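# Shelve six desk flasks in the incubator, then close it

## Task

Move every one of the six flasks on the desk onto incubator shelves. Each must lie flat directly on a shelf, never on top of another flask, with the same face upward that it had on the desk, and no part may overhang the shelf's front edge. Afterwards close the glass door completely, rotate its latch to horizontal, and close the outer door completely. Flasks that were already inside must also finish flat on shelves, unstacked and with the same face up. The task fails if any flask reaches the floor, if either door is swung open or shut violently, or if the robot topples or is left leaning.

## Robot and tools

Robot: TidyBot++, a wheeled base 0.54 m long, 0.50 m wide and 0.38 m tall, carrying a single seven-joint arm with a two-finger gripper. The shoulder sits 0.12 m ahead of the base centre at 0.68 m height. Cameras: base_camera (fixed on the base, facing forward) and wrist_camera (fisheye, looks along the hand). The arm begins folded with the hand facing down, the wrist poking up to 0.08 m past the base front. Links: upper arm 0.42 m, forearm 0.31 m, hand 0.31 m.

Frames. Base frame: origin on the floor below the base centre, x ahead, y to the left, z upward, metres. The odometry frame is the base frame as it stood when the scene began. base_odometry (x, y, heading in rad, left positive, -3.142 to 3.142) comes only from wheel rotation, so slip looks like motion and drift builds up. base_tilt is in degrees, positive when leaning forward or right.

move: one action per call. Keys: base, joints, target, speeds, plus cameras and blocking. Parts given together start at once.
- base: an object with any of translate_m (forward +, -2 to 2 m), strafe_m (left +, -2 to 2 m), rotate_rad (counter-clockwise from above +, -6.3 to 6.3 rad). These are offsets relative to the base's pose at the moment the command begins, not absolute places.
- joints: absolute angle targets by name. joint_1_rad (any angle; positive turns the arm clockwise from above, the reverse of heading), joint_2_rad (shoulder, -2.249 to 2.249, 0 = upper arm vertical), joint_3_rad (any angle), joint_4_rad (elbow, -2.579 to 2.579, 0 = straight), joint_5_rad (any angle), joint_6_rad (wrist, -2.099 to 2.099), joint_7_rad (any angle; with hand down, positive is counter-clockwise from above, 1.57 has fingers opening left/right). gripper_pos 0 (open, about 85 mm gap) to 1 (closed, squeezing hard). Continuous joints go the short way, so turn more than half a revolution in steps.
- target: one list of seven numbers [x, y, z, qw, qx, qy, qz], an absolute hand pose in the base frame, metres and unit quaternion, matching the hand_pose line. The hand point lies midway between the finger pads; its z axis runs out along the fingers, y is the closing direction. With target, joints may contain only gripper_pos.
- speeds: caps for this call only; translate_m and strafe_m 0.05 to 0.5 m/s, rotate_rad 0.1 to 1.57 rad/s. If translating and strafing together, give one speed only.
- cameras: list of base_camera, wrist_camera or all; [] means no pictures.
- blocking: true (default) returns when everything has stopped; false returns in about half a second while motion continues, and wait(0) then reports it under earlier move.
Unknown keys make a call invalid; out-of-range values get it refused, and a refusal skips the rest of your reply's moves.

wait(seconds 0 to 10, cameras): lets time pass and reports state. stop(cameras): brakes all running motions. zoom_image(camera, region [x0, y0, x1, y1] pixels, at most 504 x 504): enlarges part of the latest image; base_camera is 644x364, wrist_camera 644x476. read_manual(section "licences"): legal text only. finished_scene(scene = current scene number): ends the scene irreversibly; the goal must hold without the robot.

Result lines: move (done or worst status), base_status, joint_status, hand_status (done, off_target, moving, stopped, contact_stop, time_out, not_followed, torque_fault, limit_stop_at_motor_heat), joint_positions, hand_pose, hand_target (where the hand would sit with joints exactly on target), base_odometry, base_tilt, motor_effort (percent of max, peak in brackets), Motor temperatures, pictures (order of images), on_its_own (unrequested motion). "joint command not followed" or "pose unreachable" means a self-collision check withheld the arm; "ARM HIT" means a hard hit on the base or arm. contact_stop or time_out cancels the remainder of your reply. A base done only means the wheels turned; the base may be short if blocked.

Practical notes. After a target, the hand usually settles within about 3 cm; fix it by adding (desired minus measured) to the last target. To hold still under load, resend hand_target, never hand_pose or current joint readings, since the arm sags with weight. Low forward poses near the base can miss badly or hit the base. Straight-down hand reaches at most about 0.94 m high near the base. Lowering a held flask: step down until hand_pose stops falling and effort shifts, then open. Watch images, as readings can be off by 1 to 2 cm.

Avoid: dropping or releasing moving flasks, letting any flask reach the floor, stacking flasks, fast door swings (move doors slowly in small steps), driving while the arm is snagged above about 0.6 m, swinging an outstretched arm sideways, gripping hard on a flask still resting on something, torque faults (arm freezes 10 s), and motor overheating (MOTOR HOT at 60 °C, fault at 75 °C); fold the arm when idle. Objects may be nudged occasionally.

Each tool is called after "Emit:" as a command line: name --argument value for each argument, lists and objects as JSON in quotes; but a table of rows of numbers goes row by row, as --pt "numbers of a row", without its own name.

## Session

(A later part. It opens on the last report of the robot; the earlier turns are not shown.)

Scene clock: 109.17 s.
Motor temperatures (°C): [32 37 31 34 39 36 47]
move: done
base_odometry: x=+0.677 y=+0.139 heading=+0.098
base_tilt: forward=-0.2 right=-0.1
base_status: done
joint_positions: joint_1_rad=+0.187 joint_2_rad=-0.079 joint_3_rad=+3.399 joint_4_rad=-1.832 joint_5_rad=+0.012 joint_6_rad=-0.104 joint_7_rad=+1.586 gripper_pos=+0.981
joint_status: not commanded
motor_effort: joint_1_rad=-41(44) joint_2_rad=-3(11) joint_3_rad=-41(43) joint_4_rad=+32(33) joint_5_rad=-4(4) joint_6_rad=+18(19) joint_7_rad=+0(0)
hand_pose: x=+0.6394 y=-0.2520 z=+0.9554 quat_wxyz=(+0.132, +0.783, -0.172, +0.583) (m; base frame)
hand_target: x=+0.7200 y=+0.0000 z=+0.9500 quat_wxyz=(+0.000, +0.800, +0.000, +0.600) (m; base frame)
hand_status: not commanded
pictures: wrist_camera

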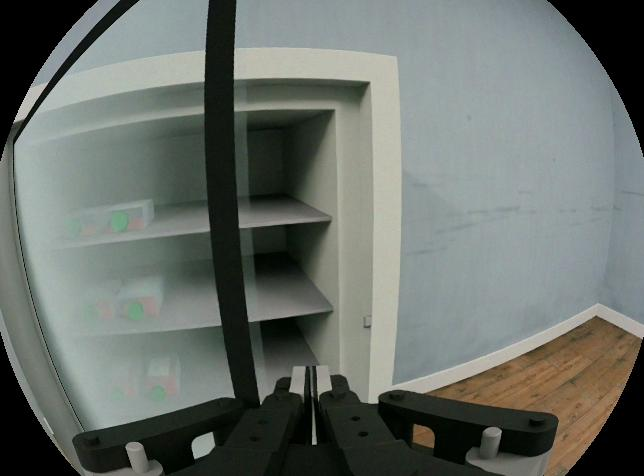

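Emit:
move --base '{"strafe_m": -0.22}' --speeds '{"strafe_m": 0.15}' --cameras '["wrist_camera"]'

Emit:
move --base '{"translate_m": -0.35}' --cameras '[]'

Emit:
move --base '{"rotate_rad": 0.6}'

Scene clock: 113.17 s.
Motor temperatures (°C): [32 37 31 34 39 36 47]
move: done
base_odometry: x=+0.698 y=-0.081 heading=+0.099
base_tilt: forward=-0.1 right=-0.2
base_status: done
joint_positions: joint_1_rad=+0.037 joint_2_rad=-0.055 joint_3_rad=+3.243 joint_4_rad=-1.810 joint_5_rad=+0.012 joint_6_rad=-0.105 joint_7_rad=+1.586 gripper_pos=+0.981
joint_status: not commanded
motor_effort: joint_1_rad=-10(42) joint_2_rad=-16(16) joint_3_rad=-11(41) joint_4_rad=+25(32) joint_5_rad=-1(4) joint_6_rad=+12(19) joint_7_rad=+0(0)
hand_pose: x=+0.6989 y=-0.0812 z=+0.9558 quat_wxyz=(+0.048, +0.800, -0.047, +0.596) (m; base frame)
hand_target: x=+0.7200 y=+0.0000 z=+0.9500 quat_wxyz=(+0.000, +0.800, +0.000, +0.600) (m; base frame)
hand_status: not commanded
pictures: wrist_camera

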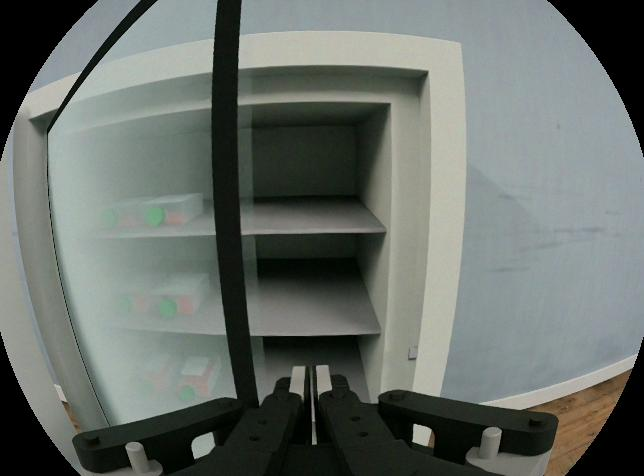

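Scene clock: 115.13 s.
Motor temperatures (°C): [32 37 31 34 39 36 47]
move: done
base_odometry: x=+0.350 y=-0.115 heading=+0.099
base_tilt: forward=-0.1 right=-0.2
base_status: done
joint_positions: joint_1_rad=-0.027 joint_2_rad=-0.017 joint_3_rad=+3.173 joint_4_rad=-1.787 joint_5_rad=+0.010 joint_6_rad=-0.102 joint_7_rad=+1.586 gripper_pos=+0.980
joint_status: not commanded
motor_effort: joint_1_rad=+2(11) joint_2_rad=-22(25) joint_3_rad=+0(12) joint_4_rad=+21(24) joint_5_rad=+0(2) joint_6_rad=+8(11) joint_7_rad=+0(0)
hand_pose: x=+0.7177 y=-0.0018 z=+0.9480 quat_wxyz=(+0.009, +0.805, +0.008, +0.593) (m; base frame)
hand_target: x=+0.7200 y=+0.0000 z=+0.9500 quat_wxyz=(+0.000, +0.800, +0.000, +0.600) (m; base frame)
hand_status: not commanded
pictures: none
No camera images: "cameras" was empty.

Scene clock: 116.67 s.
Motor temperatures (°C): [32 37 31 34 39 36 47]
move: done
base_odometry: x=+0.350 y=-0.115 heading=+0.698
base_tilt: forward=-0.1 right=-0.2
base_status: done
joint_positions: joint_1_rad=-0.031 joint_2_rad=-0.017 joint_3_rad=+3.166 joint_4_rad=-1.787 joint_5_rad=+0.010 joint_6_rad=-0.102 joint_7_rad=+1.586 gripper_pos=+0.980
joint_status: not commanded
motor_effort: joint_1_rad=+1(5) joint_2_rad=-22(24) joint_3_rad=+0(3) joint_4_rad=+21(21) joint_5_rad=+0(1) joint_6_rad=+9(9) joint_7_rad=+0(0)
hand_pose: x=+0.7176 y=+0.0048 z=+0.9480 quat_wxyz=(+0.006, +0.805, +0.012, +0.593) (m; base frame)
hand_target: x=+0.7200 y=+0.0000 z=+0.9500 quat_wxyz=(+0.000, +0.800, +0.000, +0.600) (m; base frame)
hand_status: not commanded
pictures: base_camera, wrist_camera

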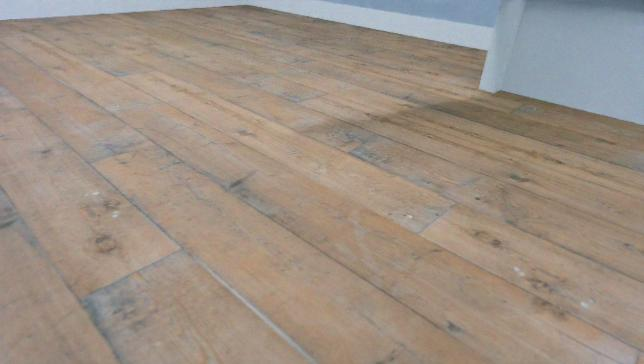

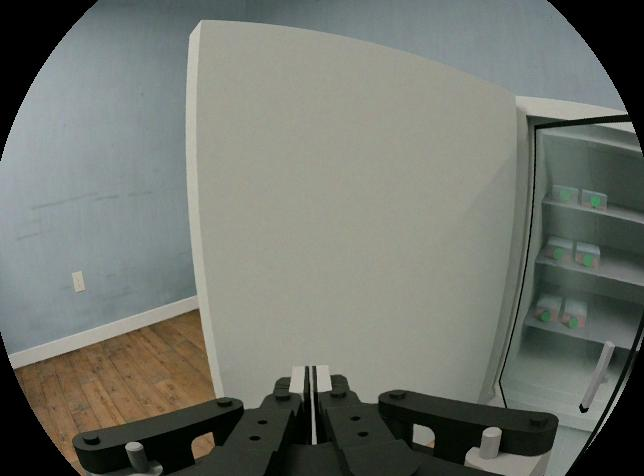

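Emit:
move --base '{"rotate_rad": -0.839}'

Scene clock: 119.80 s.
Motor temperatures (°C): [32 37 31 34 39 36 47]
move: done
base_odometry: x=+0.350 y=-0.115 heading=-0.140
base_tilt: forward=-0.1 right=-0.2
base_status: done
joint_positions: joint_1_rad=-0.021 joint_2_rad=-0.017 joint_3_rad=+3.176 joint_4_rad=-1.787 joint_5_rad=+0.010 joint_6_rad=-0.102 joint_7_rad=+1.586 gripper_pos=+0.980
joint_status: not commanded
motor_effort: joint_1_rad=+1(4) joint_2_rad=-22(24) joint_3_rad=+0(3) joint_4_rad=+21(22) joint_5_rad=-1(1) joint_6_rad=+8(9) joint_7_rad=+0(0)
hand_pose: x=+0.7177 y=-0.0069 z=+0.9480 quat_wxyz=(+0.011, +0.805, +0.004, +0.593) (m; base frame)
hand_target: x=+0.7200 y=+0.0000 z=+0.9500 quat_wxyz=(+0.000, +0.800, +0.000, +0.600) (m; base frame)
hand_status: not commanded
pictures: base_camera, wrist_camera

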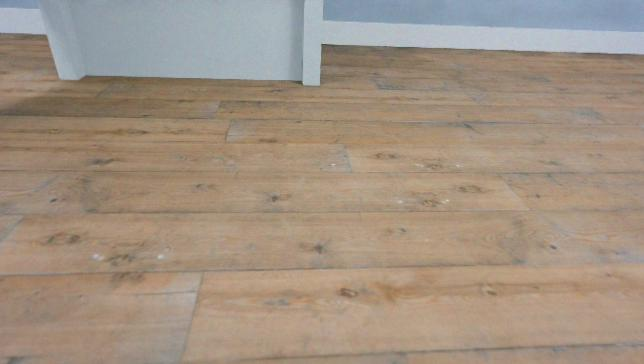

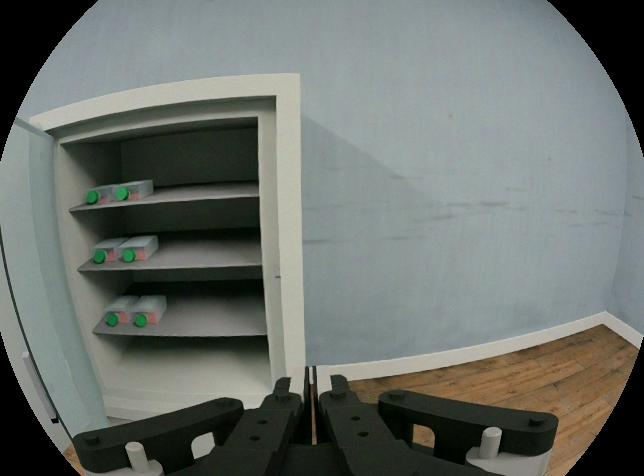

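Emit:
move --base '{"translate_m": 0.35, "strafe_m": -0.75}' --cameras '[]'

Emit:
move --base '{"rotate_rad": 1.0}' --cameras '[]'

Emit:
move --base '{"translate_m": 0.278, "strafe_m": -0.063}'

Scene clock: 125.43 s.
Motor temperatures (°C): [32 37 31 34 39 36 47]
move: done
base_odometry: x=+0.592 y=-0.907 heading=-0.141
base_tilt: forward=-0.1 right=-0.2
base_status: done
joint_positions: joint_1_rad=-0.023 joint_2_rad=-0.017 joint_3_rad=+3.175 joint_4_rad=-1.787 joint_5_rad=+0.010 joint_6_rad=-0.102 joint_7_rad=+1.586 gripper_pos=+0.980
joint_status: not commanded
motor_effort: joint_1_rad=+1(4) joint_2_rad=-22(24) joint_3_rad=+0(2) joint_4_rad=+21(22) joint_5_rad=-1(1) joint_6_rad=+9(9) joint_7_rad=+0(0)
hand_pose: x=+0.7177 y=-0.0049 z=+0.9480 quat_wxyz=(+0.010, +0.805, +0.006, +0.593) (m; base frame)
hand_target: x=+0.7200 y=+0.0000 z=+0.9500 quat_wxyz=(+0.000, +0.800, +0.000, +0.600) (m; base frame)
hand_status: not commanded
pictures: none
No camera images: "cameras" was empty.

Scene clock: 127.33 s.
Motor temperatures (°C): [32 37 31 34 39 36 47]
move: done
base_odometry: x=+0.592 y=-0.907 heading=+0.858
base_tilt: forward=-0.1 right=-0.2
base_status: done
joint_positions: joint_1_rad=-0.031 joint_2_rad=-0.017 joint_3_rad=+3.166 joint_4_rad=-1.787 joint_5_rad=+0.010 joint_6_rad=-0.102 joint_7_rad=+1.586 gripper_pos=+0.980
joint_status: not commanded
motor_effort: joint_1_rad=+1(5) joint_2_rad=-22(24) joint_3_rad=+0(3) joint_4_rad=+20(22) joint_5_rad=+0(1) joint_6_rad=+8(9) joint_7_rad=+0(0)
hand_pose: x=+0.7176 y=+0.0046 z=+0.9479 quat_wxyz=(+0.006, +0.805, +0.012, +0.593) (m; base frame)
hand_target: x=+0.7200 y=+0.0000 z=+0.9500 quat_wxyz=(+0.000, +0.800, +0.000, +0.600) (m; base frame)
hand_status: not commanded
pictures: none
No camera images: "cameras" was empty.

Scene clock: 129.07 s.
Motor temperatures (°C): [32 37 31 34 39 36 47]
move: done
base_odometry: x=+0.821 y=-0.737 heading=+0.859
base_tilt: forward=-0.1 right=-0.2
base_status: done
joint_positions: joint_1_rad=-0.031 joint_2_rad=-0.006 joint_3_rad=+3.166 joint_4_rad=-1.787 joint_5_rad=+0.010 joint_6_rad=-0.102 joint_7_rad=+1.586 gripper_pos=+0.980
joint_status: not commanded
motor_effort: joint_1_rad=+2(3) joint_2_rad=-23(26) joint_3_rad=+0(1) joint_4_rad=+21(22) joint_5_rad=-1(1) joint_6_rad=+8(9) joint_7_rad=+0(0)
hand_pose: x=+0.7204 y=+0.0046 z=+0.9418 quat_wxyz=(+0.006, +0.808, +0.012, +0.589) (m; base frame)
hand_target: x=+0.7200 y=+0.0000 z=+0.9500 quat_wxyz=(+0.000, +0.800, +0.000, +0.600) (m; base frame)
hand_status: not commanded
pictures: base_camera, wrist_camera

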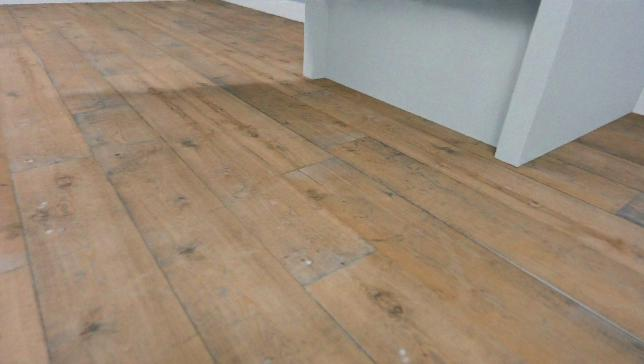

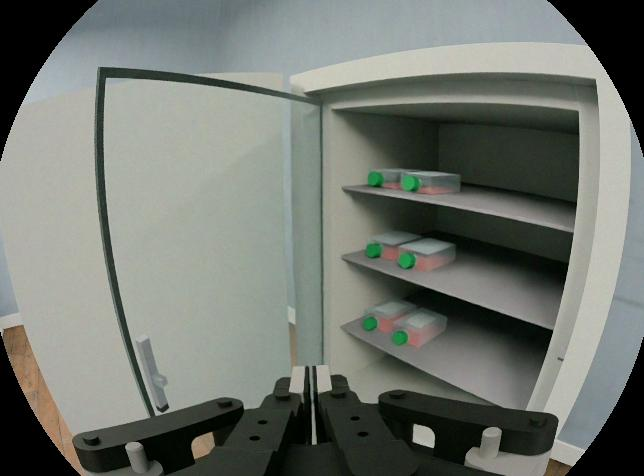

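Emit:
move --base '{"translate_m": 0.218, "strafe_m": 0.14}' --speeds '{"translate_m": 0.15}'

Emit:
move --base '{"translate_m": 0.08, "strafe_m": 0.11}' --speeds '{"translate_m": 0.08}'

Scene clock: 131.83 s.
Motor temperatures (°C): [32 37 31 34 39 36 47]
move: done
base_odometry: x=+0.858 y=-0.481 heading=+0.859
base_tilt: forward=-0.1 right=-0.2
base_status: done
joint_positions: joint_1_rad=-0.030 joint_2_rad=-0.007 joint_3_rad=+3.166 joint_4_rad=-1.787 joint_5_rad=+0.010 joint_6_rad=-0.102 joint_7_rad=+1.586 gripper_pos=+0.980
joint_status: not commanded
motor_effort: joint_1_rad=+1(3) joint_2_rad=-23(25) joint_3_rad=+0(1) joint_4_rad=+21(22) joint_5_rad=+0(1) joint_6_rad=+8(9) joint_7_rad=+0(0)
hand_pose: x=+0.7203 y=+0.0042 z=+0.9420 quat_wxyz=(+0.006, +0.808, +0.012, +0.589) (m; base frame)
hand_target: x=+0.7200 y=+0.0000 z=+0.9500 quat_wxyz=(+0.000, +0.800, +0.000, +0.600) (m; base frame)
hand_status: not commanded
pictures: base_camera, wrist_camera

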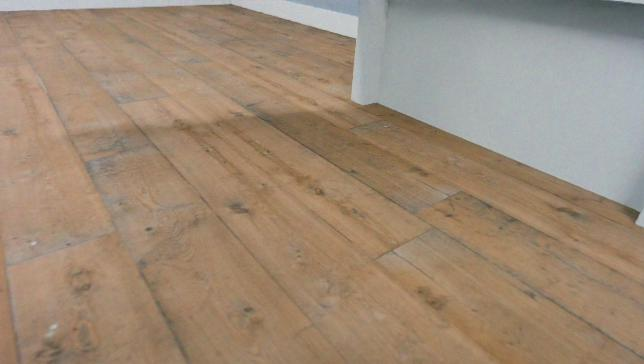

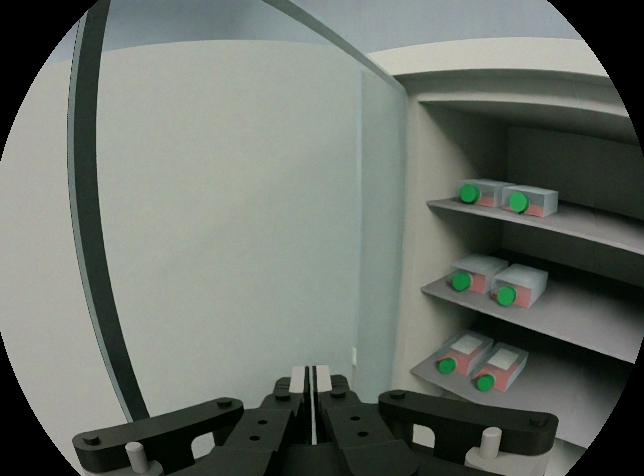

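Scene clock: 134.03 s.
Motor temperatures (°C): [32 37 31 34 39 36 47]
move: done
base_odometry: x=+0.827 y=-0.348 heading=+0.858
base_tilt: forward=-0.1 right=-0.2
base_status: done
joint_positions: joint_1_rad=-0.027 joint_2_rad=-0.007 joint_3_rad=+3.168 joint_4_rad=-1.787 joint_5_rad=+0.010 joint_6_rad=-0.102 joint_7_rad=+1.586 gripper_pos=+0.980
joint_status: not commanded
motor_effort: joint_1_rad=+2(4) joint_2_rad=-23(24) joint_3_rad=+0(2) joint_4_rad=+21(22) joint_5_rad=+0(1) joint_6_rad=+8(9) joint_7_rad=+0(0)
hand_pose: x=+0.7202 y=+0.0015 z=+0.9422 quat_wxyz=(+0.007, +0.808, +0.010, +0.589) (m; base frame)
hand_target: x=+0.7200 y=+0.0000 z=+0.9500 quat_wxyz=(+0.000, +0.800, +0.000, +0.600) (m; base frame)
hand_status: not commanded
pictures: base_camera, wrist_camera

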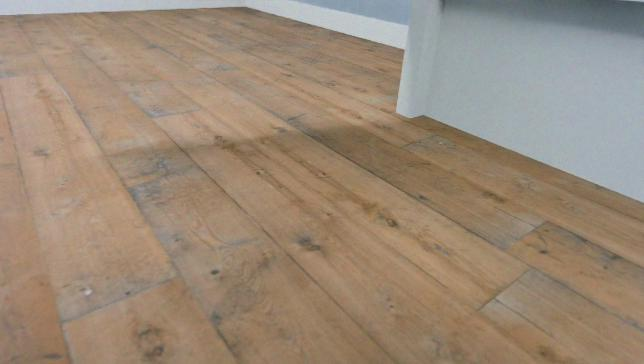

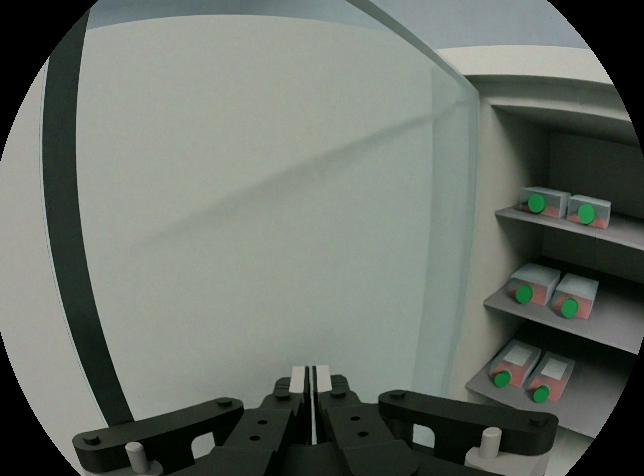

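Emit:
move --base '{"translate_m": 0.09, "strafe_m": 0.1}' --speeds '{"translate_m": 0.08}' --cameras '["wrist_camera"]'

Emit:
move --base '{"translate_m": 0.1, "strafe_m": 0.08}' --speeds '{"translate_m": 0.08}' --cameras '["wrist_camera"]'

Scene clock: 136.47 s.
Motor temperatures (°C): [32 37 31 34 39 36 47]
move: done
base_odometry: x=+0.810 y=-0.214 heading=+0.859
base_tilt: forward=-0.1 right=-0.2
base_status: done
joint_positions: joint_1_rad=-0.026 joint_2_rad=-0.007 joint_3_rad=+3.169 joint_4_rad=-1.787 joint_5_rad=+0.010 joint_6_rad=-0.102 joint_7_rad=+1.586 gripper_pos=+0.980
joint_status: not commanded
motor_effort: joint_1_rad=+2(3) joint_2_rad=-23(25) joint_3_rad=+0(3) joint_4_rad=+21(22) joint_5_rad=-1(1) joint_6_rad=+8(10) joint_7_rad=+0(0)
hand_pose: x=+0.7202 y=+0.0005 z=+0.9422 quat_wxyz=(+0.008, +0.808, +0.009, +0.589) (m; base frame)
hand_target: x=+0.7200 y=+0.0000 z=+0.9500 quat_wxyz=(+0.000, +0.800, +0.000, +0.600) (m; base frame)
hand_status: not commanded
pictures: wrist_camera

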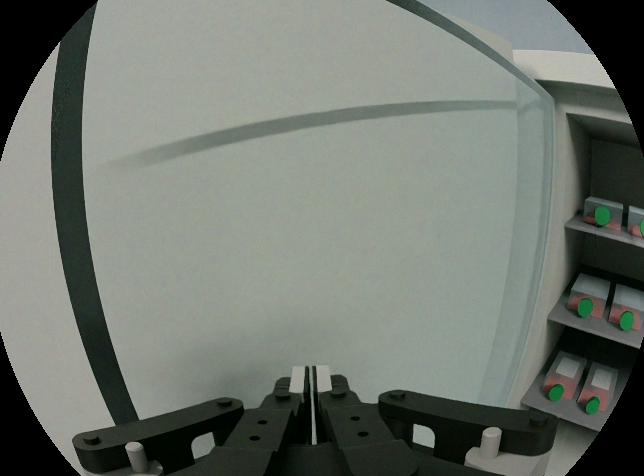

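Scene clock: 138.53 s.
Motor temperatures (°C): [32 37 31 34 39 36 47]
move: done
base_odometry: x=+0.815 y=-0.087 heading=+0.859
base_tilt: forward=-0.1 right=-0.2
base_status: done
joint_positions: joint_1_rad=-0.013 joint_2_rad=-0.048 joint_3_rad=+3.179 joint_4_rad=-1.821 joint_5_rad=+0.010 joint_6_rad=-0.113 joint_7_rad=+1.586 gripper_pos=+0.980
joint_status: not commanded
motor_effort: joint_1_rad=-1(4) joint_2_rad=-14(26) joint_3_rad=-3(4) joint_4_rad=+28(30) joint_5_rad=+0(1) joint_6_rad=+14(17) joint_7_rad=+0(0)
hand_pose: x=+0.7031 y=-0.0141 z=+0.9424 quat_wxyz=(+0.014, +0.809, -0.001, +0.587) (m; base frame)
hand_target: x=+0.7200 y=+0.0000 z=+0.9500 quat_wxyz=(+0.000, +0.800, +0.000, +0.600) (m; base frame)
hand_status: not commanded
pictures: wrist_camera

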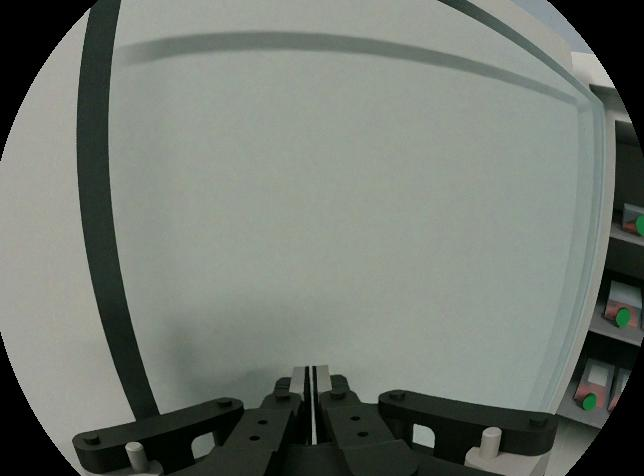

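Emit:
move --base '{"translate_m": -0.15, "strafe_m": -0.1}' --speeds '{"translate_m": 0.2}' --cameras '[]'

Emit:
move --base '{"translate_m": -0.75, "strafe_m": 0.0}' --cameras '[]'

Emit:
move --base '{"rotate_rad": 0.65}' --target '[0.5, 0, 1.15, 0, 0.93, 0, 0.3676]'

Scene clock: 140.60 s.
Motor temperatures (°C): [32 37 31 34 39 36 47]
move: done
base_odometry: x=+0.792 y=-0.266 heading=+0.859
base_tilt: forward=-0.1 right=-0.2
base_status: done
joint_positions: joint_1_rad=-0.024 joint_2_rad=-0.010 joint_3_rad=+3.174 joint_4_rad=-1.789 joint_5_rad=+0.010 joint_6_rad=-0.096 joint_7_rad=+1.586 gripper_pos=+0.980
joint_status: not commanded
motor_effort: joint_1_rad=+1(3) joint_2_rad=-22(27) joint_3_rad=+0(3) joint_4_rad=+21(27) joint_5_rad=+0(1) joint_6_rad=+8(14) joint_7_rad=+0(0)
hand_pose: x=+0.7199 y=-0.0040 z=+0.9442 quat_wxyz=(+0.010, +0.806, +0.006, +0.592) (m; base frame)
hand_target: x=+0.7200 y=+0.0000 z=+0.9500 quat_wxyz=(+0.000, +0.800, +0.000, +0.600) (m; base frame)
hand_status: not commanded
pictures: none
No camera images: "cameras" was empty.

Scene clock: 143.10 s.
Motor temperatures (°C): [32 37 31 34 39 36 47]
move: done
base_odometry: x=+0.302 y=-0.834 heading=+0.859
base_tilt: forward=-0.1 right=-0.2
base_status: done
joint_positions: joint_1_rad=-0.024 joint_2_rad=-0.010 joint_3_rad=+3.174 joint_4_rad=-1.789 joint_5_rad=+0.010 joint_6_rad=-0.096 joint_7_rad=+1.586 gripper_pos=+0.980
joint_status: not commanded
motor_effort: joint_1_rad=+1(4) joint_2_rad=-22(27) joint_3_rad=+0(1) joint_4_rad=+21(22) joint_5_rad=+0(1) joint_6_rad=+8(9) joint_7_rad=+0(0)
hand_pose: x=+0.7198 y=-0.0040 z=+0.9445 quat_wxyz=(+0.010, +0.806, +0.006, +0.592) (m; base frame)
hand_target: x=+0.7200 y=+0.0000 z=+0.9500 quat_wxyz=(+0.000, +0.800, +0.000, +0.600) (m; base frame)
hand_status: not commanded
pictures: none
No camera images: "cameras" was empty.

Scene clock: 146.17 s.
Motor temperatures (°C): [32 37 31 34 39 36 47]
move: done
base_odometry: x=+0.302 y=-0.834 heading=+1.508
base_tilt: forward=-0.1 right=-0.2
base_status: done
joint_positions: joint_1_rad=-0.033 joint_2_rad=+0.018 joint_3_rad=+3.172 joint_4_rad=-0.477 joint_5_rad=+0.010 joint_6_rad=-1.830 joint_7_rad=+1.586 gripper_pos=+0.980
joint_status: not commanded
motor_effort: joint_1_rad=+2(5) joint_2_rad=-14(25) joint_3_rad=+0(3) joint_4_rad=+12(22) joint_5_rad=+0(1) joint_6_rad=+6(9) joint_7_rad=+0(0)
hand_pose: x=+0.5033 y=-0.0004 z=+1.1660 quat_wxyz=(+0.007, +0.918, +0.005, +0.397) (m; base frame)
hand_target: x=+0.5000 y=+0.0000 z=+1.1500 quat_wxyz=(+0.000, +0.930, +0.000, +0.368) (m; base frame)
hand_status: done (0.016 m and 3.8 deg from the pose sent, 0.301 m and 29.5 deg at the start)
pictures: base_camera, wrist_camera

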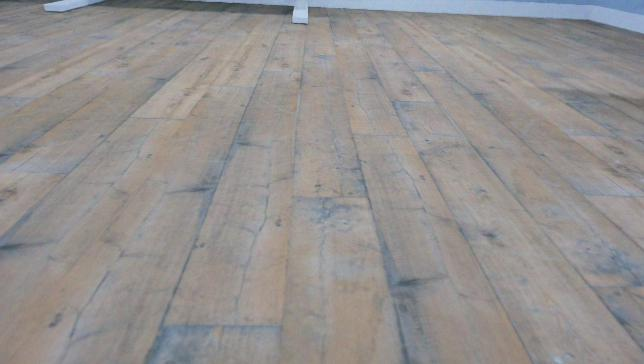

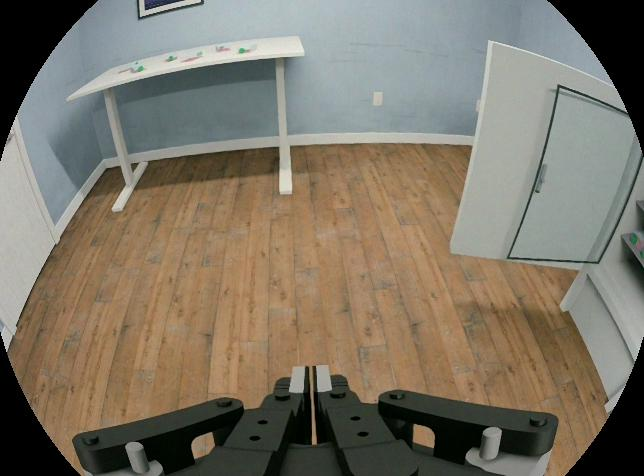

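Emit:
move --base '{"translate_m": 1.75, "strafe_m": 0.75}'

Scene clock: 151.47 s.
Motor temperatures (°C): [32 37 31 34 39 36 47]
move: done
base_odometry: x=-0.336 y=+0.960 heading=+1.509
base_tilt: forward=-0.1 right=-0.2
base_status: done
joint_positions: joint_1_rad=-0.033 joint_2_rad=+0.036 joint_3_rad=+3.172 joint_4_rad=-0.475 joint_5_rad=+0.010 joint_6_rad=-1.835 joint_7_rad=+1.586 gripper_pos=+0.980
joint_status: not commanded
motor_effort: joint_1_rad=+1(3) joint_2_rad=-15(18) joint_3_rad=+0(1) joint_4_rad=+13(13) joint_5_rad=+0(2) joint_6_rad=+6(7) joint_7_rad=+0(0)
hand_pose: x=+0.5108 y=-0.0003 z=+1.1588 quat_wxyz=(+0.007, +0.922, +0.005, +0.388) (m; base frame)
hand_target: x=+0.5000 y=+0.0000 z=+1.1500 quat_wxyz=(+0.000, +0.930, +0.000, +0.368) (m; base frame)
hand_status: not commanded
pictures: base_camera, wrist_camera

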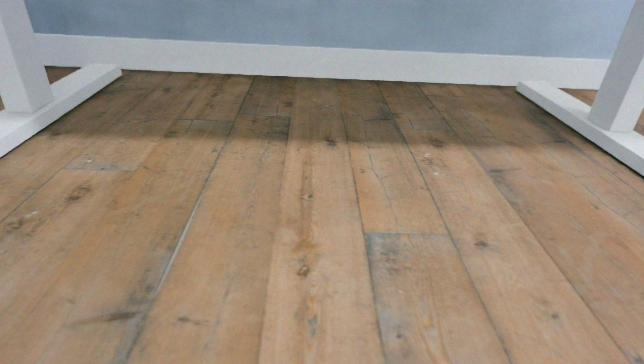

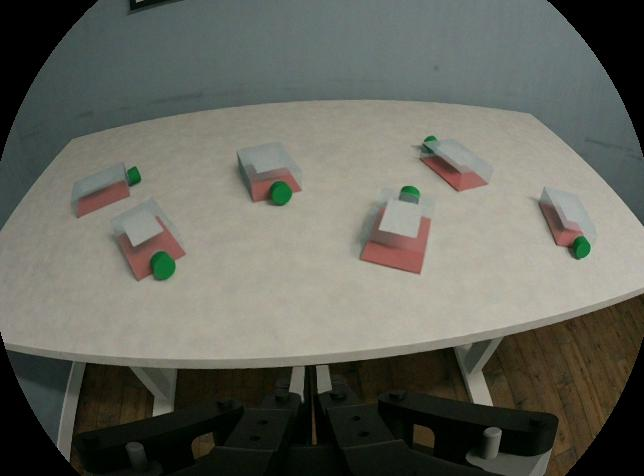

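Emit:
move --base '{"translate_m": 0.0, "strafe_m": 0.056, "rotate_rad": 0.2}' --joints '{"gripper_pos": 0.2}' --target '[0.662, -0.055, 1.04, -0.148, 0.791, 0.212, 0.554]'

Scene clock: 156.77 s.
Motor temperatures (°C): [32 37 31 34 39 36 47]
move: done
base_odometry: x=-0.392 y=+0.964 heading=+1.709
base_tilt: forward=-0.1 right=-0.2
base_status: done
joint_positions: joint_1_rad=+0.437 joint_2_rad=+0.084 joint_3_rad=+3.317 joint_4_rad=-1.311 joint_5_rad=-1.087 joint_6_rad=-1.290 joint_7_rad=+2.809 gripper_pos=+0.200
joint_status: all done
motor_effort: joint_1_rad=+2(5) joint_2_rad=-24(25) joint_3_rad=+0(3) joint_4_rad=+18(19) joint_5_rad=-8(8) joint_6_rad=+3(7) joint_7_rad=+0(0)
hand_pose: x=+0.6476 y=-0.0394 z=+1.0314 quat_wxyz=(-0.152, +0.804, +0.234, +0.525) (m; base frame)
hand_target: x=+0.6620 y=-0.0550 z=+1.0400 quat_wxyz=(-0.148, +0.791, +0.212, +0.554) (m; base frame)
hand_status: done (0.023 m and 4.5 deg from the pose sent, 0.200 m and 38.5 deg at the start)
pictures: base_camera, wrist_camera

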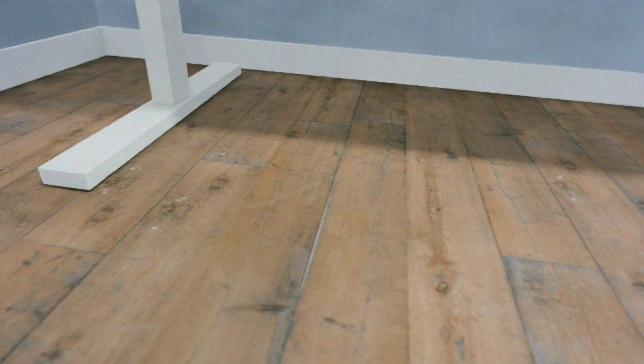

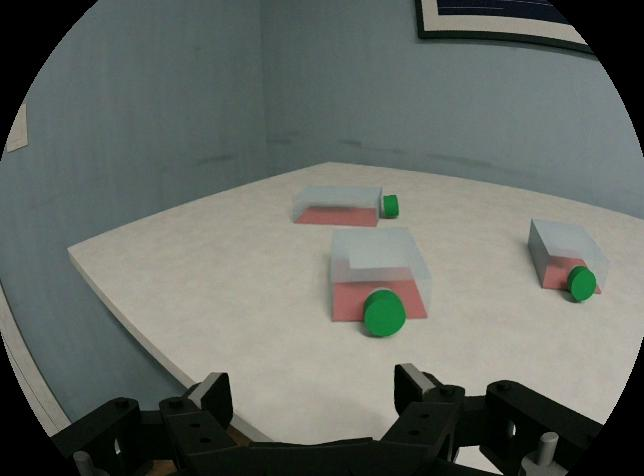

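Emit:
move --target '[0.757, -0.052, 0.99, -0.148, 0.791, 0.212, 0.554]' --cameras '["wrist_camera"]'

Scene clock: 158.80 s.
Motor temperatures (°C): [32 37 31 34 39 36 47]
move: done
base_odometry: x=-0.392 y=+0.964 heading=+1.709
base_tilt: forward=-0.1 right=-0.2
base_status: not commanded
joint_positions: joint_1_rad=+0.573 joint_2_rad=+0.288 joint_3_rad=+3.001 joint_4_rad=-1.253 joint_5_rad=-1.089 joint_6_rad=-1.069 joint_7_rad=+2.831 gripper_pos=+0.200
joint_status: not commanded
motor_effort: joint_1_rad=+1(2) joint_2_rad=-31(33) joint_3_rad=-2(2) joint_4_rad=+18(20) joint_5_rad=-6(8) joint_6_rad=+2(3) joint_7_rad=+0(0)
hand_pose: x=+0.7465 y=-0.0385 z=+0.9846 quat_wxyz=(-0.176, +0.797, +0.211, +0.538) (m; base frame)
hand_target: x=+0.7570 y=-0.0520 z=+0.9900 quat_wxyz=(-0.148, +0.791, +0.212, +0.554) (m; base frame)
hand_status: done (0.018 m and 3.7 deg from the pose sent, 0.118 m and 4.5 deg at the start)
pictures: wrist_camera

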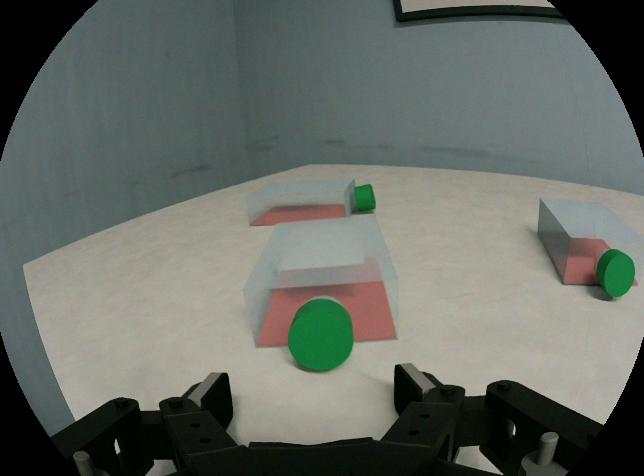

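Emit:
move --target '[0.789, -0.0355, 0.98, -0.148, 0.791, 0.212, 0.554]' --cameras '["wrist_camera"]'

Scene clock: 160.10 s.
Motor temperatures (°C): [32 37 31 34 39 36 47]
move: done
base_odometry: x=-0.392 y=+0.964 heading=+1.709
base_tilt: forward=-0.1 right=-0.2
base_status: not commanded
joint_positions: joint_1_rad=+0.587 joint_2_rad=+0.347 joint_3_rad=+2.866 joint_4_rad=-1.204 joint_5_rad=-1.056 joint_6_rad=-0.968 joint_7_rad=+2.831 gripper_pos=+0.200
joint_status: not commanded
motor_effort: joint_1_rad=+2(3) joint_2_rad=-33(33) joint_3_rad=-3(3) joint_4_rad=+19(20) joint_5_rad=-6(8) joint_6_rad=+2(3) joint_7_rad=+0(0)
hand_pose: x=+0.7787 y=-0.0156 z=+0.9899 quat_wxyz=(-0.178, +0.781, +0.221, +0.556) (m; base frame)
hand_target: x=+0.7890 y=-0.0355 z=+0.9800 quat_wxyz=(-0.148, +0.791, +0.212, +0.554) (m; base frame)
hand_status: done (0.025 m and 3.7 deg from the pose sent, 0.043 m and 3.7 deg at the start)
pictures: wrist_camera

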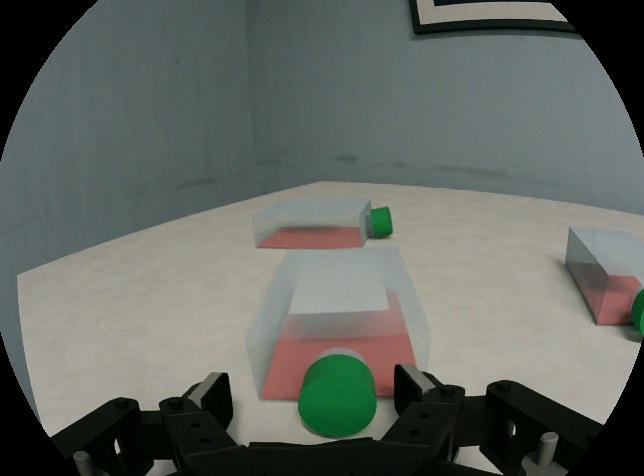

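Emit:
move --target '[0.798, -0.041, 0.966, -0.148, 0.791, 0.212, 0.554]' --cameras '["wrist_camera"]'

Scene clock: 161.13 s.
Motor temperatures (°C): [32 37 31 34 39 36 47]
move: done
base_odometry: x=-0.392 y=+0.964 heading=+1.709
base_tilt: forward=-0.1 right=-0.2
base_status: not commanded
joint_positions: joint_1_rad=+0.613 joint_2_rad=+0.380 joint_3_rad=+2.818 joint_4_rad=-1.204 joint_5_rad=-1.047 joint_6_rad=-0.938 joint_7_rad=+2.832 gripper_pos=+0.200
joint_status: not commanded
motor_effort: joint_1_rad=+2(2) joint_2_rad=-33(34) joint_3_rad=-4(4) joint_4_rad=+19(20) joint_5_rad=-7(8) joint_6_rad=+2(3) joint_7_rad=+0(0)
hand_pose: x=+0.7894 y=-0.0203 z=+0.9781 quat_wxyz=(-0.185, +0.783, +0.211, +0.555) (m; base frame)
hand_target: x=+0.7980 y=-0.0410 z=+0.9660 quat_wxyz=(-0.148, +0.791, +0.212, +0.554) (m; base frame)
hand_status: done (0.025 m and 4.3 deg from the pose sent, 0.040 m and 3.7 deg at the start)
pictures: wrist_camera

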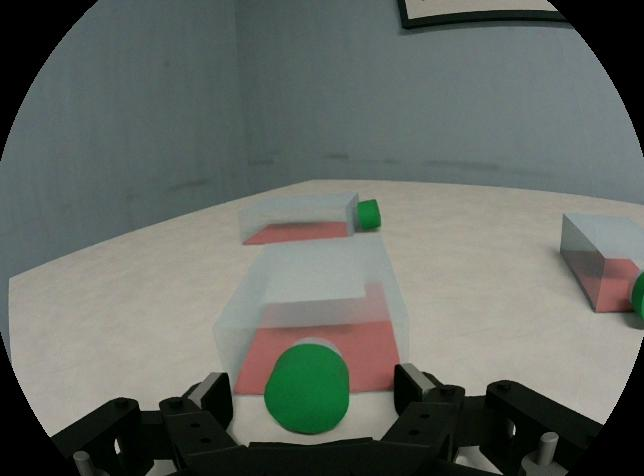

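Emit:
move --joints '{"gripper_pos": 0.66}' --cameras '["wrist_camera"]'

Emit:
move --joints '{"gripper_pos": 0.9}' --cameras '["wrist_camera"]'

Scene clock: 162.13 s.
Motor temperatures (°C): [32 37 31 34 39 36 47]
move: done
base_odometry: x=-0.392 y=+0.964 heading=+1.709
base_tilt: forward=-0.1 right=-0.2
base_status: not commanded
joint_positions: joint_1_rad=+0.613 joint_2_rad=+0.380 joint_3_rad=+2.818 joint_4_rad=-1.203 joint_5_rad=-1.047 joint_6_rad=-0.936 joint_7_rad=+2.832 gripper_pos=+0.655
joint_status: all done
motor_effort: joint_1_rad=+2(2) joint_2_rad=-33(33) joint_3_rad=-3(4) joint_4_rad=+19(20) joint_5_rad=-6(7) joint_6_rad=+3(3) joint_7_rad=+0(0)
hand_pose: x=+0.7898 y=-0.0210 z=+0.9788 quat_wxyz=(-0.184, +0.783, +0.211, +0.556) (m; base frame)
hand_target: x=+0.7980 y=-0.0410 z=+0.9660 quat_wxyz=(-0.148, +0.791, +0.212, +0.554) (m; base frame)
hand_status: not commanded
pictures: wrist_camera

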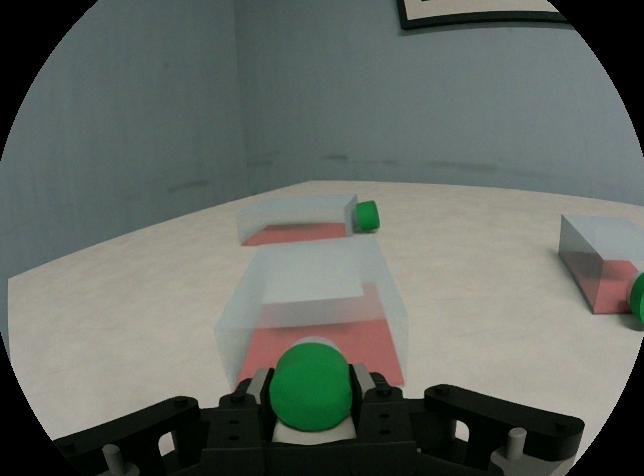

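Scene clock: 162.80 s.
Motor temperatures (°C): [32 37 31 34 39 36 47]
move: off_target
base_odometry: x=-0.392 y=+0.964 heading=+1.709
base_tilt: forward=-0.1 right=-0.2
base_status: not commanded
joint_positions: joint_1_rad=+0.613 joint_2_rad=+0.380 joint_3_rad=+2.818 joint_4_rad=-1.202 joint_5_rad=-1.047 joint_6_rad=-0.936 joint_7_rad=+2.832 gripper_pos=+0.683
joint_status: gripper_pos off_target (ended at +0.683, target +0.900)
motor_effort: joint_1_rad=+2(2) joint_2_rad=-33(33) joint_3_rad=-3(4) joint_4_rad=+19(19) joint_5_rad=-6(7) joint_6_rad=+2(2) joint_7_rad=+0(1)
hand_pose: x=+0.7899 y=-0.0211 z=+0.9789 quat_wxyz=(-0.183, +0.782, +0.211, +0.556) (m; base frame)
hand_target: x=+0.7980 y=-0.0410 z=+0.9660 quat_wxyz=(-0.148, +0.791, +0.212, +0.554) (m; base frame)
hand_status: not commanded
pictures: wrist_camera

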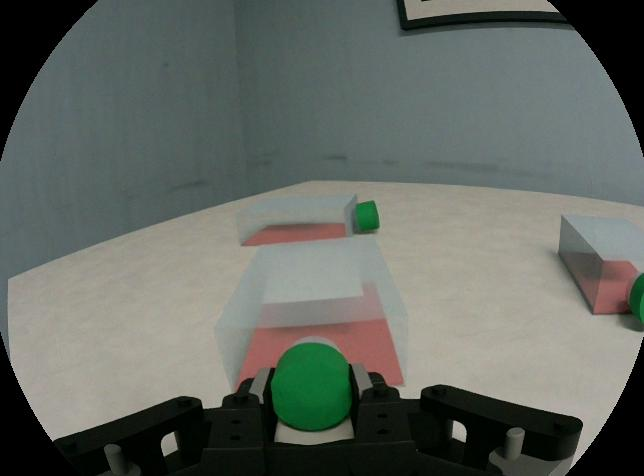

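Emit:
move --target '[0.798, -0.041, 1.011, -0.148, 0.791, 0.212, 0.554]' --cameras '["wrist_camera"]'

Emit:
move --target '[0.66, -0.04, 1.05, -0.075, 0.805, 0.1, 0.575]' --cameras '["wrist_camera"]'

Scene clock: 164.60 s.
Motor temperatures (°C): [32 37 31 34 39 36 47]
move: done
base_odometry: x=-0.392 y=+0.964 heading=+1.709
base_tilt: forward=-0.1 right=-0.2
base_status: not commanded
joint_positions: joint_1_rad=+0.613 joint_2_rad=+0.392 joint_3_rad=+2.815 joint_4_rad=-1.052 joint_5_rad=-0.941 joint_6_rad=-0.936 joint_7_rad=+2.722 gripper_pos=+0.683
joint_status: not commanded
motor_effort: joint_1_rad=+1(2) joint_2_rad=-35(36) joint_3_rad=-4(4) joint_4_rad=+20(21) joint_5_rad=-7(8) joint_6_rad=+4(4) joint_7_rad=+0(0)
hand_pose: x=+0.8022 y=-0.0466 z=+1.0243 quat_wxyz=(-0.143, +0.780, +0.206, +0.574) (m; base frame)
hand_target: x=+0.7980 y=-0.0410 z=+1.0110 quat_wxyz=(-0.148, +0.791, +0.212, +0.554) (m; base frame)
hand_status: done (0.015 m and 2.7 deg from the pose sent, 0.039 m and 4.2 deg at the start)
pictures: wrist_camera

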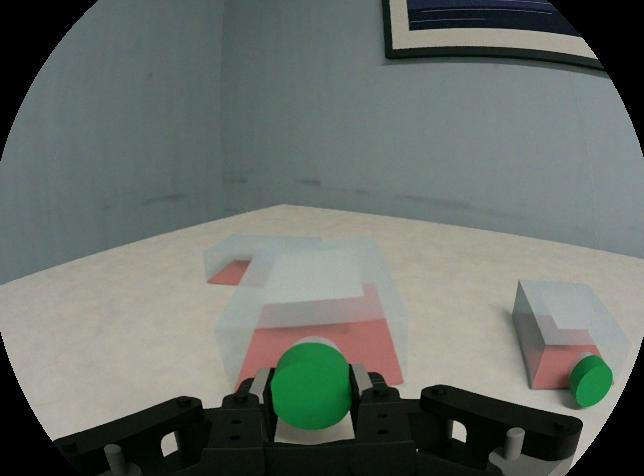

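Scene clock: 166.57 s.
Motor temperatures (°C): [32 37 31 34 39 36 47]
move: done
base_odometry: x=-0.392 y=+0.964 heading=+1.709
base_tilt: forward=-0.1 right=-0.2
base_status: not commanded
joint_positions: joint_1_rad=+0.027 joint_2_rad=-0.064 joint_3_rad=+3.489 joint_4_rad=-1.477 joint_5_rad=-0.927 joint_6_rad=-0.845 joint_7_rad=+2.567 gripper_pos=+0.683
joint_status: not commanded
motor_effort: joint_1_rad=+2(3) joint_2_rad=-20(37) joint_3_rad=+0(4) joint_4_rad=+20(21) joint_5_rad=-5(7) joint_6_rad=+5(5) joint_7_rad=+0(0)
hand_pose: x=+0.6643 y=-0.0200 z=+1.0481 quat_wxyz=(-0.099, +0.806, +0.123, +0.571) (m; base frame)
hand_target: x=+0.6600 y=-0.0400 z=+1.0500 quat_wxyz=(-0.075, +0.807, +0.100, +0.577) (m; base frame)
hand_status: done (0.021 m and 3.8 deg from the pose sent, 0.145 m and 14.8 deg at the start)
pictures: wrist_camera

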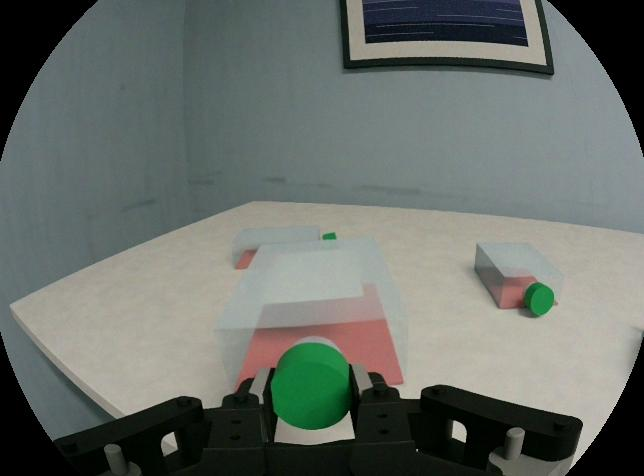

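Emit:
move --base '{"translate_m": -0.4}' --target '[0.62, -0.02, 1.05, -0.016, 0.81, -0.022, 0.585]' --cameras '[]'

Emit:
move --base '{"translate_m": -0.922, "strafe_m": -0.316, "rotate_rad": -1.75}' --speeds '{"rotate_rad": 0.8}'

Scene clock: 168.97 s.
Motor temperatures (°C): [32 37 31 34 39 36 47]
move: done
base_odometry: x=-0.337 y=+0.568 heading=+1.709
base_tilt: forward=-0.1 right=-0.2
base_status: done
joint_positions: joint_1_rad=-0.038 joint_2_rad=-0.242 joint_3_rad=+3.253 joint_4_rad=-1.617 joint_5_rad=-0.142 joint_6_rad=-0.565 joint_7_rad=+1.663 gripper_pos=+0.683
joint_status: not commanded
motor_effort: joint_1_rad=+2(3) joint_2_rad=-15(24) joint_3_rad=+0(1) joint_4_rad=+22(22) joint_5_rad=-2(6) joint_6_rad=+9(9) joint_7_rad=+0(0)
hand_pose: x=+0.6182 y=-0.0197 z=+1.0409 quat_wxyz=(-0.030, +0.823, -0.026, +0.567) (m; base frame)
hand_target: x=+0.6200 y=-0.0200 z=+1.0500 quat_wxyz=(-0.016, +0.810, -0.022, +0.585) (m; base frame)
hand_status: done (0.009 m and 3.0 deg from the pose sent, 0.044 m and 19.2 deg at the start)
pictures: none
No camera images: "cameras" was empty.

Scene clock: 172.27 s.
Motor temperatures (°C): [32 37 31 34 39 36 47]
move: done
base_odometry: x=+0.102 y=-0.302 heading=-0.041
base_tilt: forward=-0.1 right=-0.2
base_status: done
joint_positions: joint_1_rad=-0.046 joint_2_rad=-0.239 joint_3_rad=+3.245 joint_4_rad=-1.618 joint_5_rad=-0.134 joint_6_rad=-0.562 joint_7_rad=+1.662 gripper_pos=+0.683
joint_status: not commanded
motor_effort: joint_1_rad=+1(4) joint_2_rad=-14(18) joint_3_rad=+0(3) joint_4_rad=+22(22) joint_5_rad=-1(2) joint_6_rad=+9(9) joint_7_rad=+0(0)
hand_pose: x=+0.6195 y=-0.0122 z=+1.0400 quat_wxyz=(-0.030, +0.823, -0.018, +0.567) (m; base frame)
hand_target: x=+0.6200 y=-0.0200 z=+1.0500 quat_wxyz=(-0.016, +0.810, -0.022, +0.585) (m; base frame)
hand_status: not commanded
pictures: base_camera, wrist_camera

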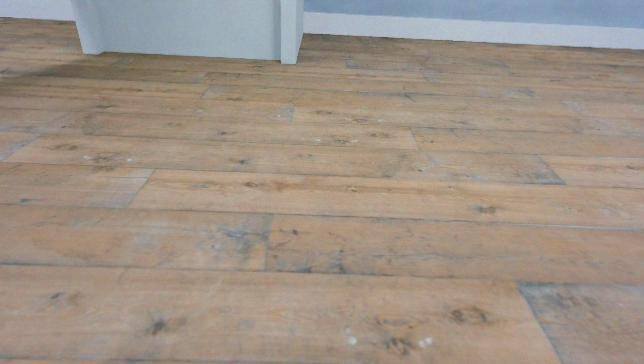

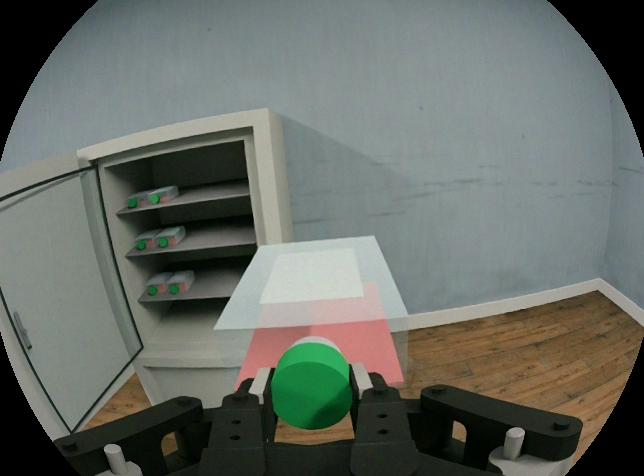

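Emit:
move --base '{"rotate_rad": -0.03}' --cameras '[]'

Emit:
move --base '{"translate_m": 0.4, "strafe_m": 0.33}'

Scene clock: 174.30 s.
Motor temperatures (°C): [32 37 31 34 39 36 47]
move: done
base_odometry: x=+0.102 y=-0.302 heading=-0.070
base_tilt: forward=-0.1 right=-0.2
base_status: done
joint_positions: joint_1_rad=-0.046 joint_2_rad=-0.239 joint_3_rad=+3.245 joint_4_rad=-1.618 joint_5_rad=-0.133 joint_6_rad=-0.562 joint_7_rad=+1.662 gripper_pos=+0.683
joint_status: not commanded
motor_effort: joint_1_rad=+1(3) joint_2_rad=-14(15) joint_3_rad=-1(3) joint_4_rad=+22(22) joint_5_rad=-1(2) joint_6_rad=+9(9) joint_7_rad=+0(0)
hand_pose: x=+0.6195 y=-0.0124 z=+1.0400 quat_wxyz=(-0.030, +0.823, -0.018, +0.567) (m; base frame)
hand_target: x=+0.6200 y=-0.0200 z=+1.0500 quat_wxyz=(-0.016, +0.810, -0.022, +0.585) (m; base frame)
hand_status: not commanded
pictures: none
No camera images: "cameras" was empty.

Scene clock: 176.50 s.
Motor temperatures (°C): [32 37 31 34 39 36 47]
move: done
base_odometry: x=+0.525 y=-0.001 heading=-0.071
base_tilt: forward=-0.1 right=-0.2
base_status: done
joint_positions: joint_1_rad=-0.047 joint_2_rad=-0.237 joint_3_rad=+3.242 joint_4_rad=-1.618 joint_5_rad=-0.133 joint_6_rad=-0.561 joint_7_rad=+1.662 gripper_pos=+0.683
joint_status: not commanded
motor_effort: joint_1_rad=+2(3) joint_2_rad=-15(19) joint_3_rad=+0(2) joint_4_rad=+21(23) joint_5_rad=-1(2) joint_6_rad=+9(9) joint_7_rad=+0(0)
hand_pose: x=+0.6205 y=-0.0106 z=+1.0386 quat_wxyz=(-0.031, +0.824, -0.017, +0.566) (m; base frame)
hand_target: x=+0.6200 y=-0.0200 z=+1.0500 quat_wxyz=(-0.016, +0.810, -0.022, +0.585) (m; base frame)
hand_status: not commanded
pictures: base_camera, wrist_camera

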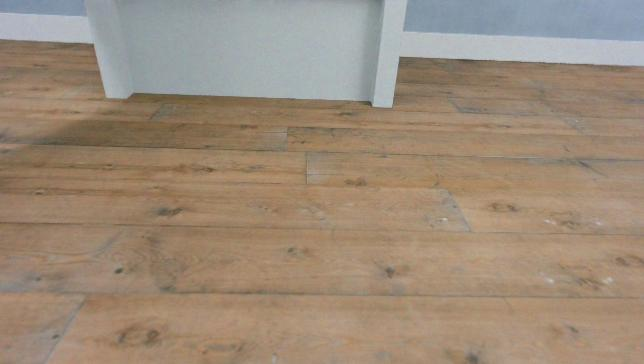

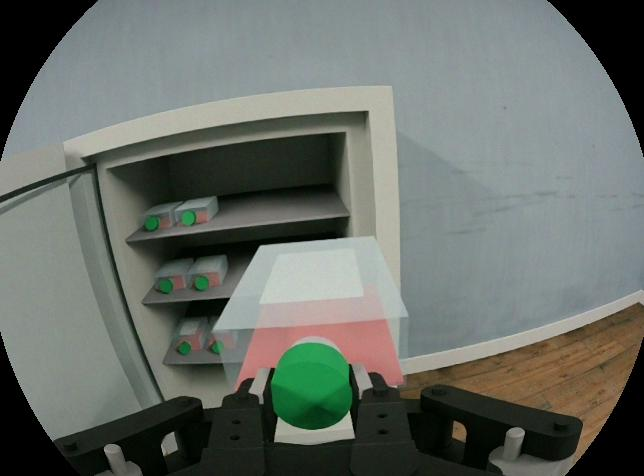

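Emit:
move --base '{"rotate_rad": 0.045, "strafe_m": -0.03, "translate_m": 0.1}'

Scene clock: 178.80 s.
Motor temperatures (°C): [31 37 31 34 39 36 47]
move: done
base_odometry: x=+0.623 y=-0.038 heading=-0.025
base_tilt: forward=-0.1 right=-0.2
base_status: done
joint_positions: joint_1_rad=-0.050 joint_2_rad=-0.236 joint_3_rad=+3.239 joint_4_rad=-1.619 joint_5_rad=-0.133 joint_6_rad=-0.559 joint_7_rad=+1.662 gripper_pos=+0.683
joint_status: not commanded
motor_effort: joint_1_rad=+1(3) joint_2_rad=-14(19) joint_3_rad=+0(3) joint_4_rad=+22(23) joint_5_rad=+0(2) joint_6_rad=+9(9) joint_7_rad=+0(0)
hand_pose: x=+0.6209 y=-0.0072 z=+1.0384 quat_wxyz=(-0.032, +0.824, -0.014, +0.566) (m; base frame)
hand_target: x=+0.6200 y=-0.0200 z=+1.0500 quat_wxyz=(-0.016, +0.810, -0.022, +0.585) (m; base frame)
hand_status: not commanded
pictures: base_camera, wrist_camera

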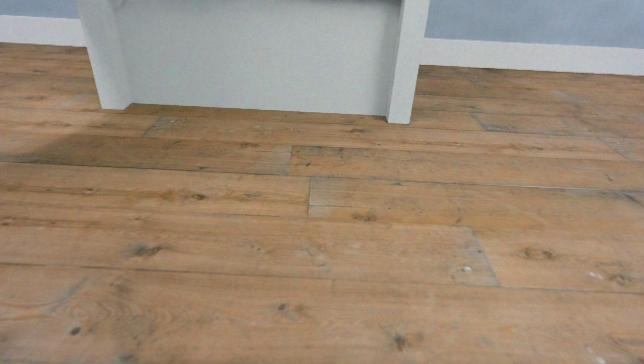

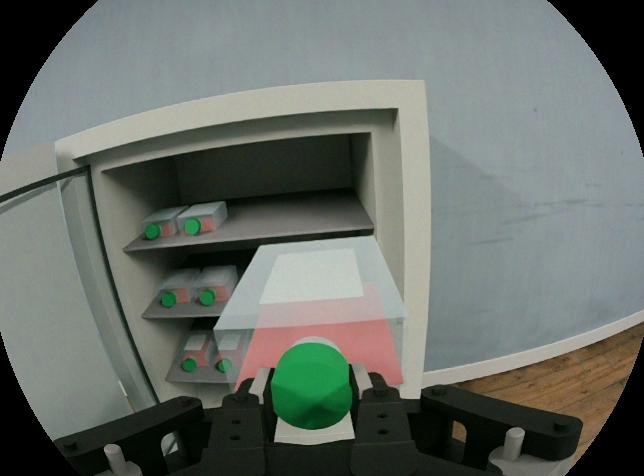

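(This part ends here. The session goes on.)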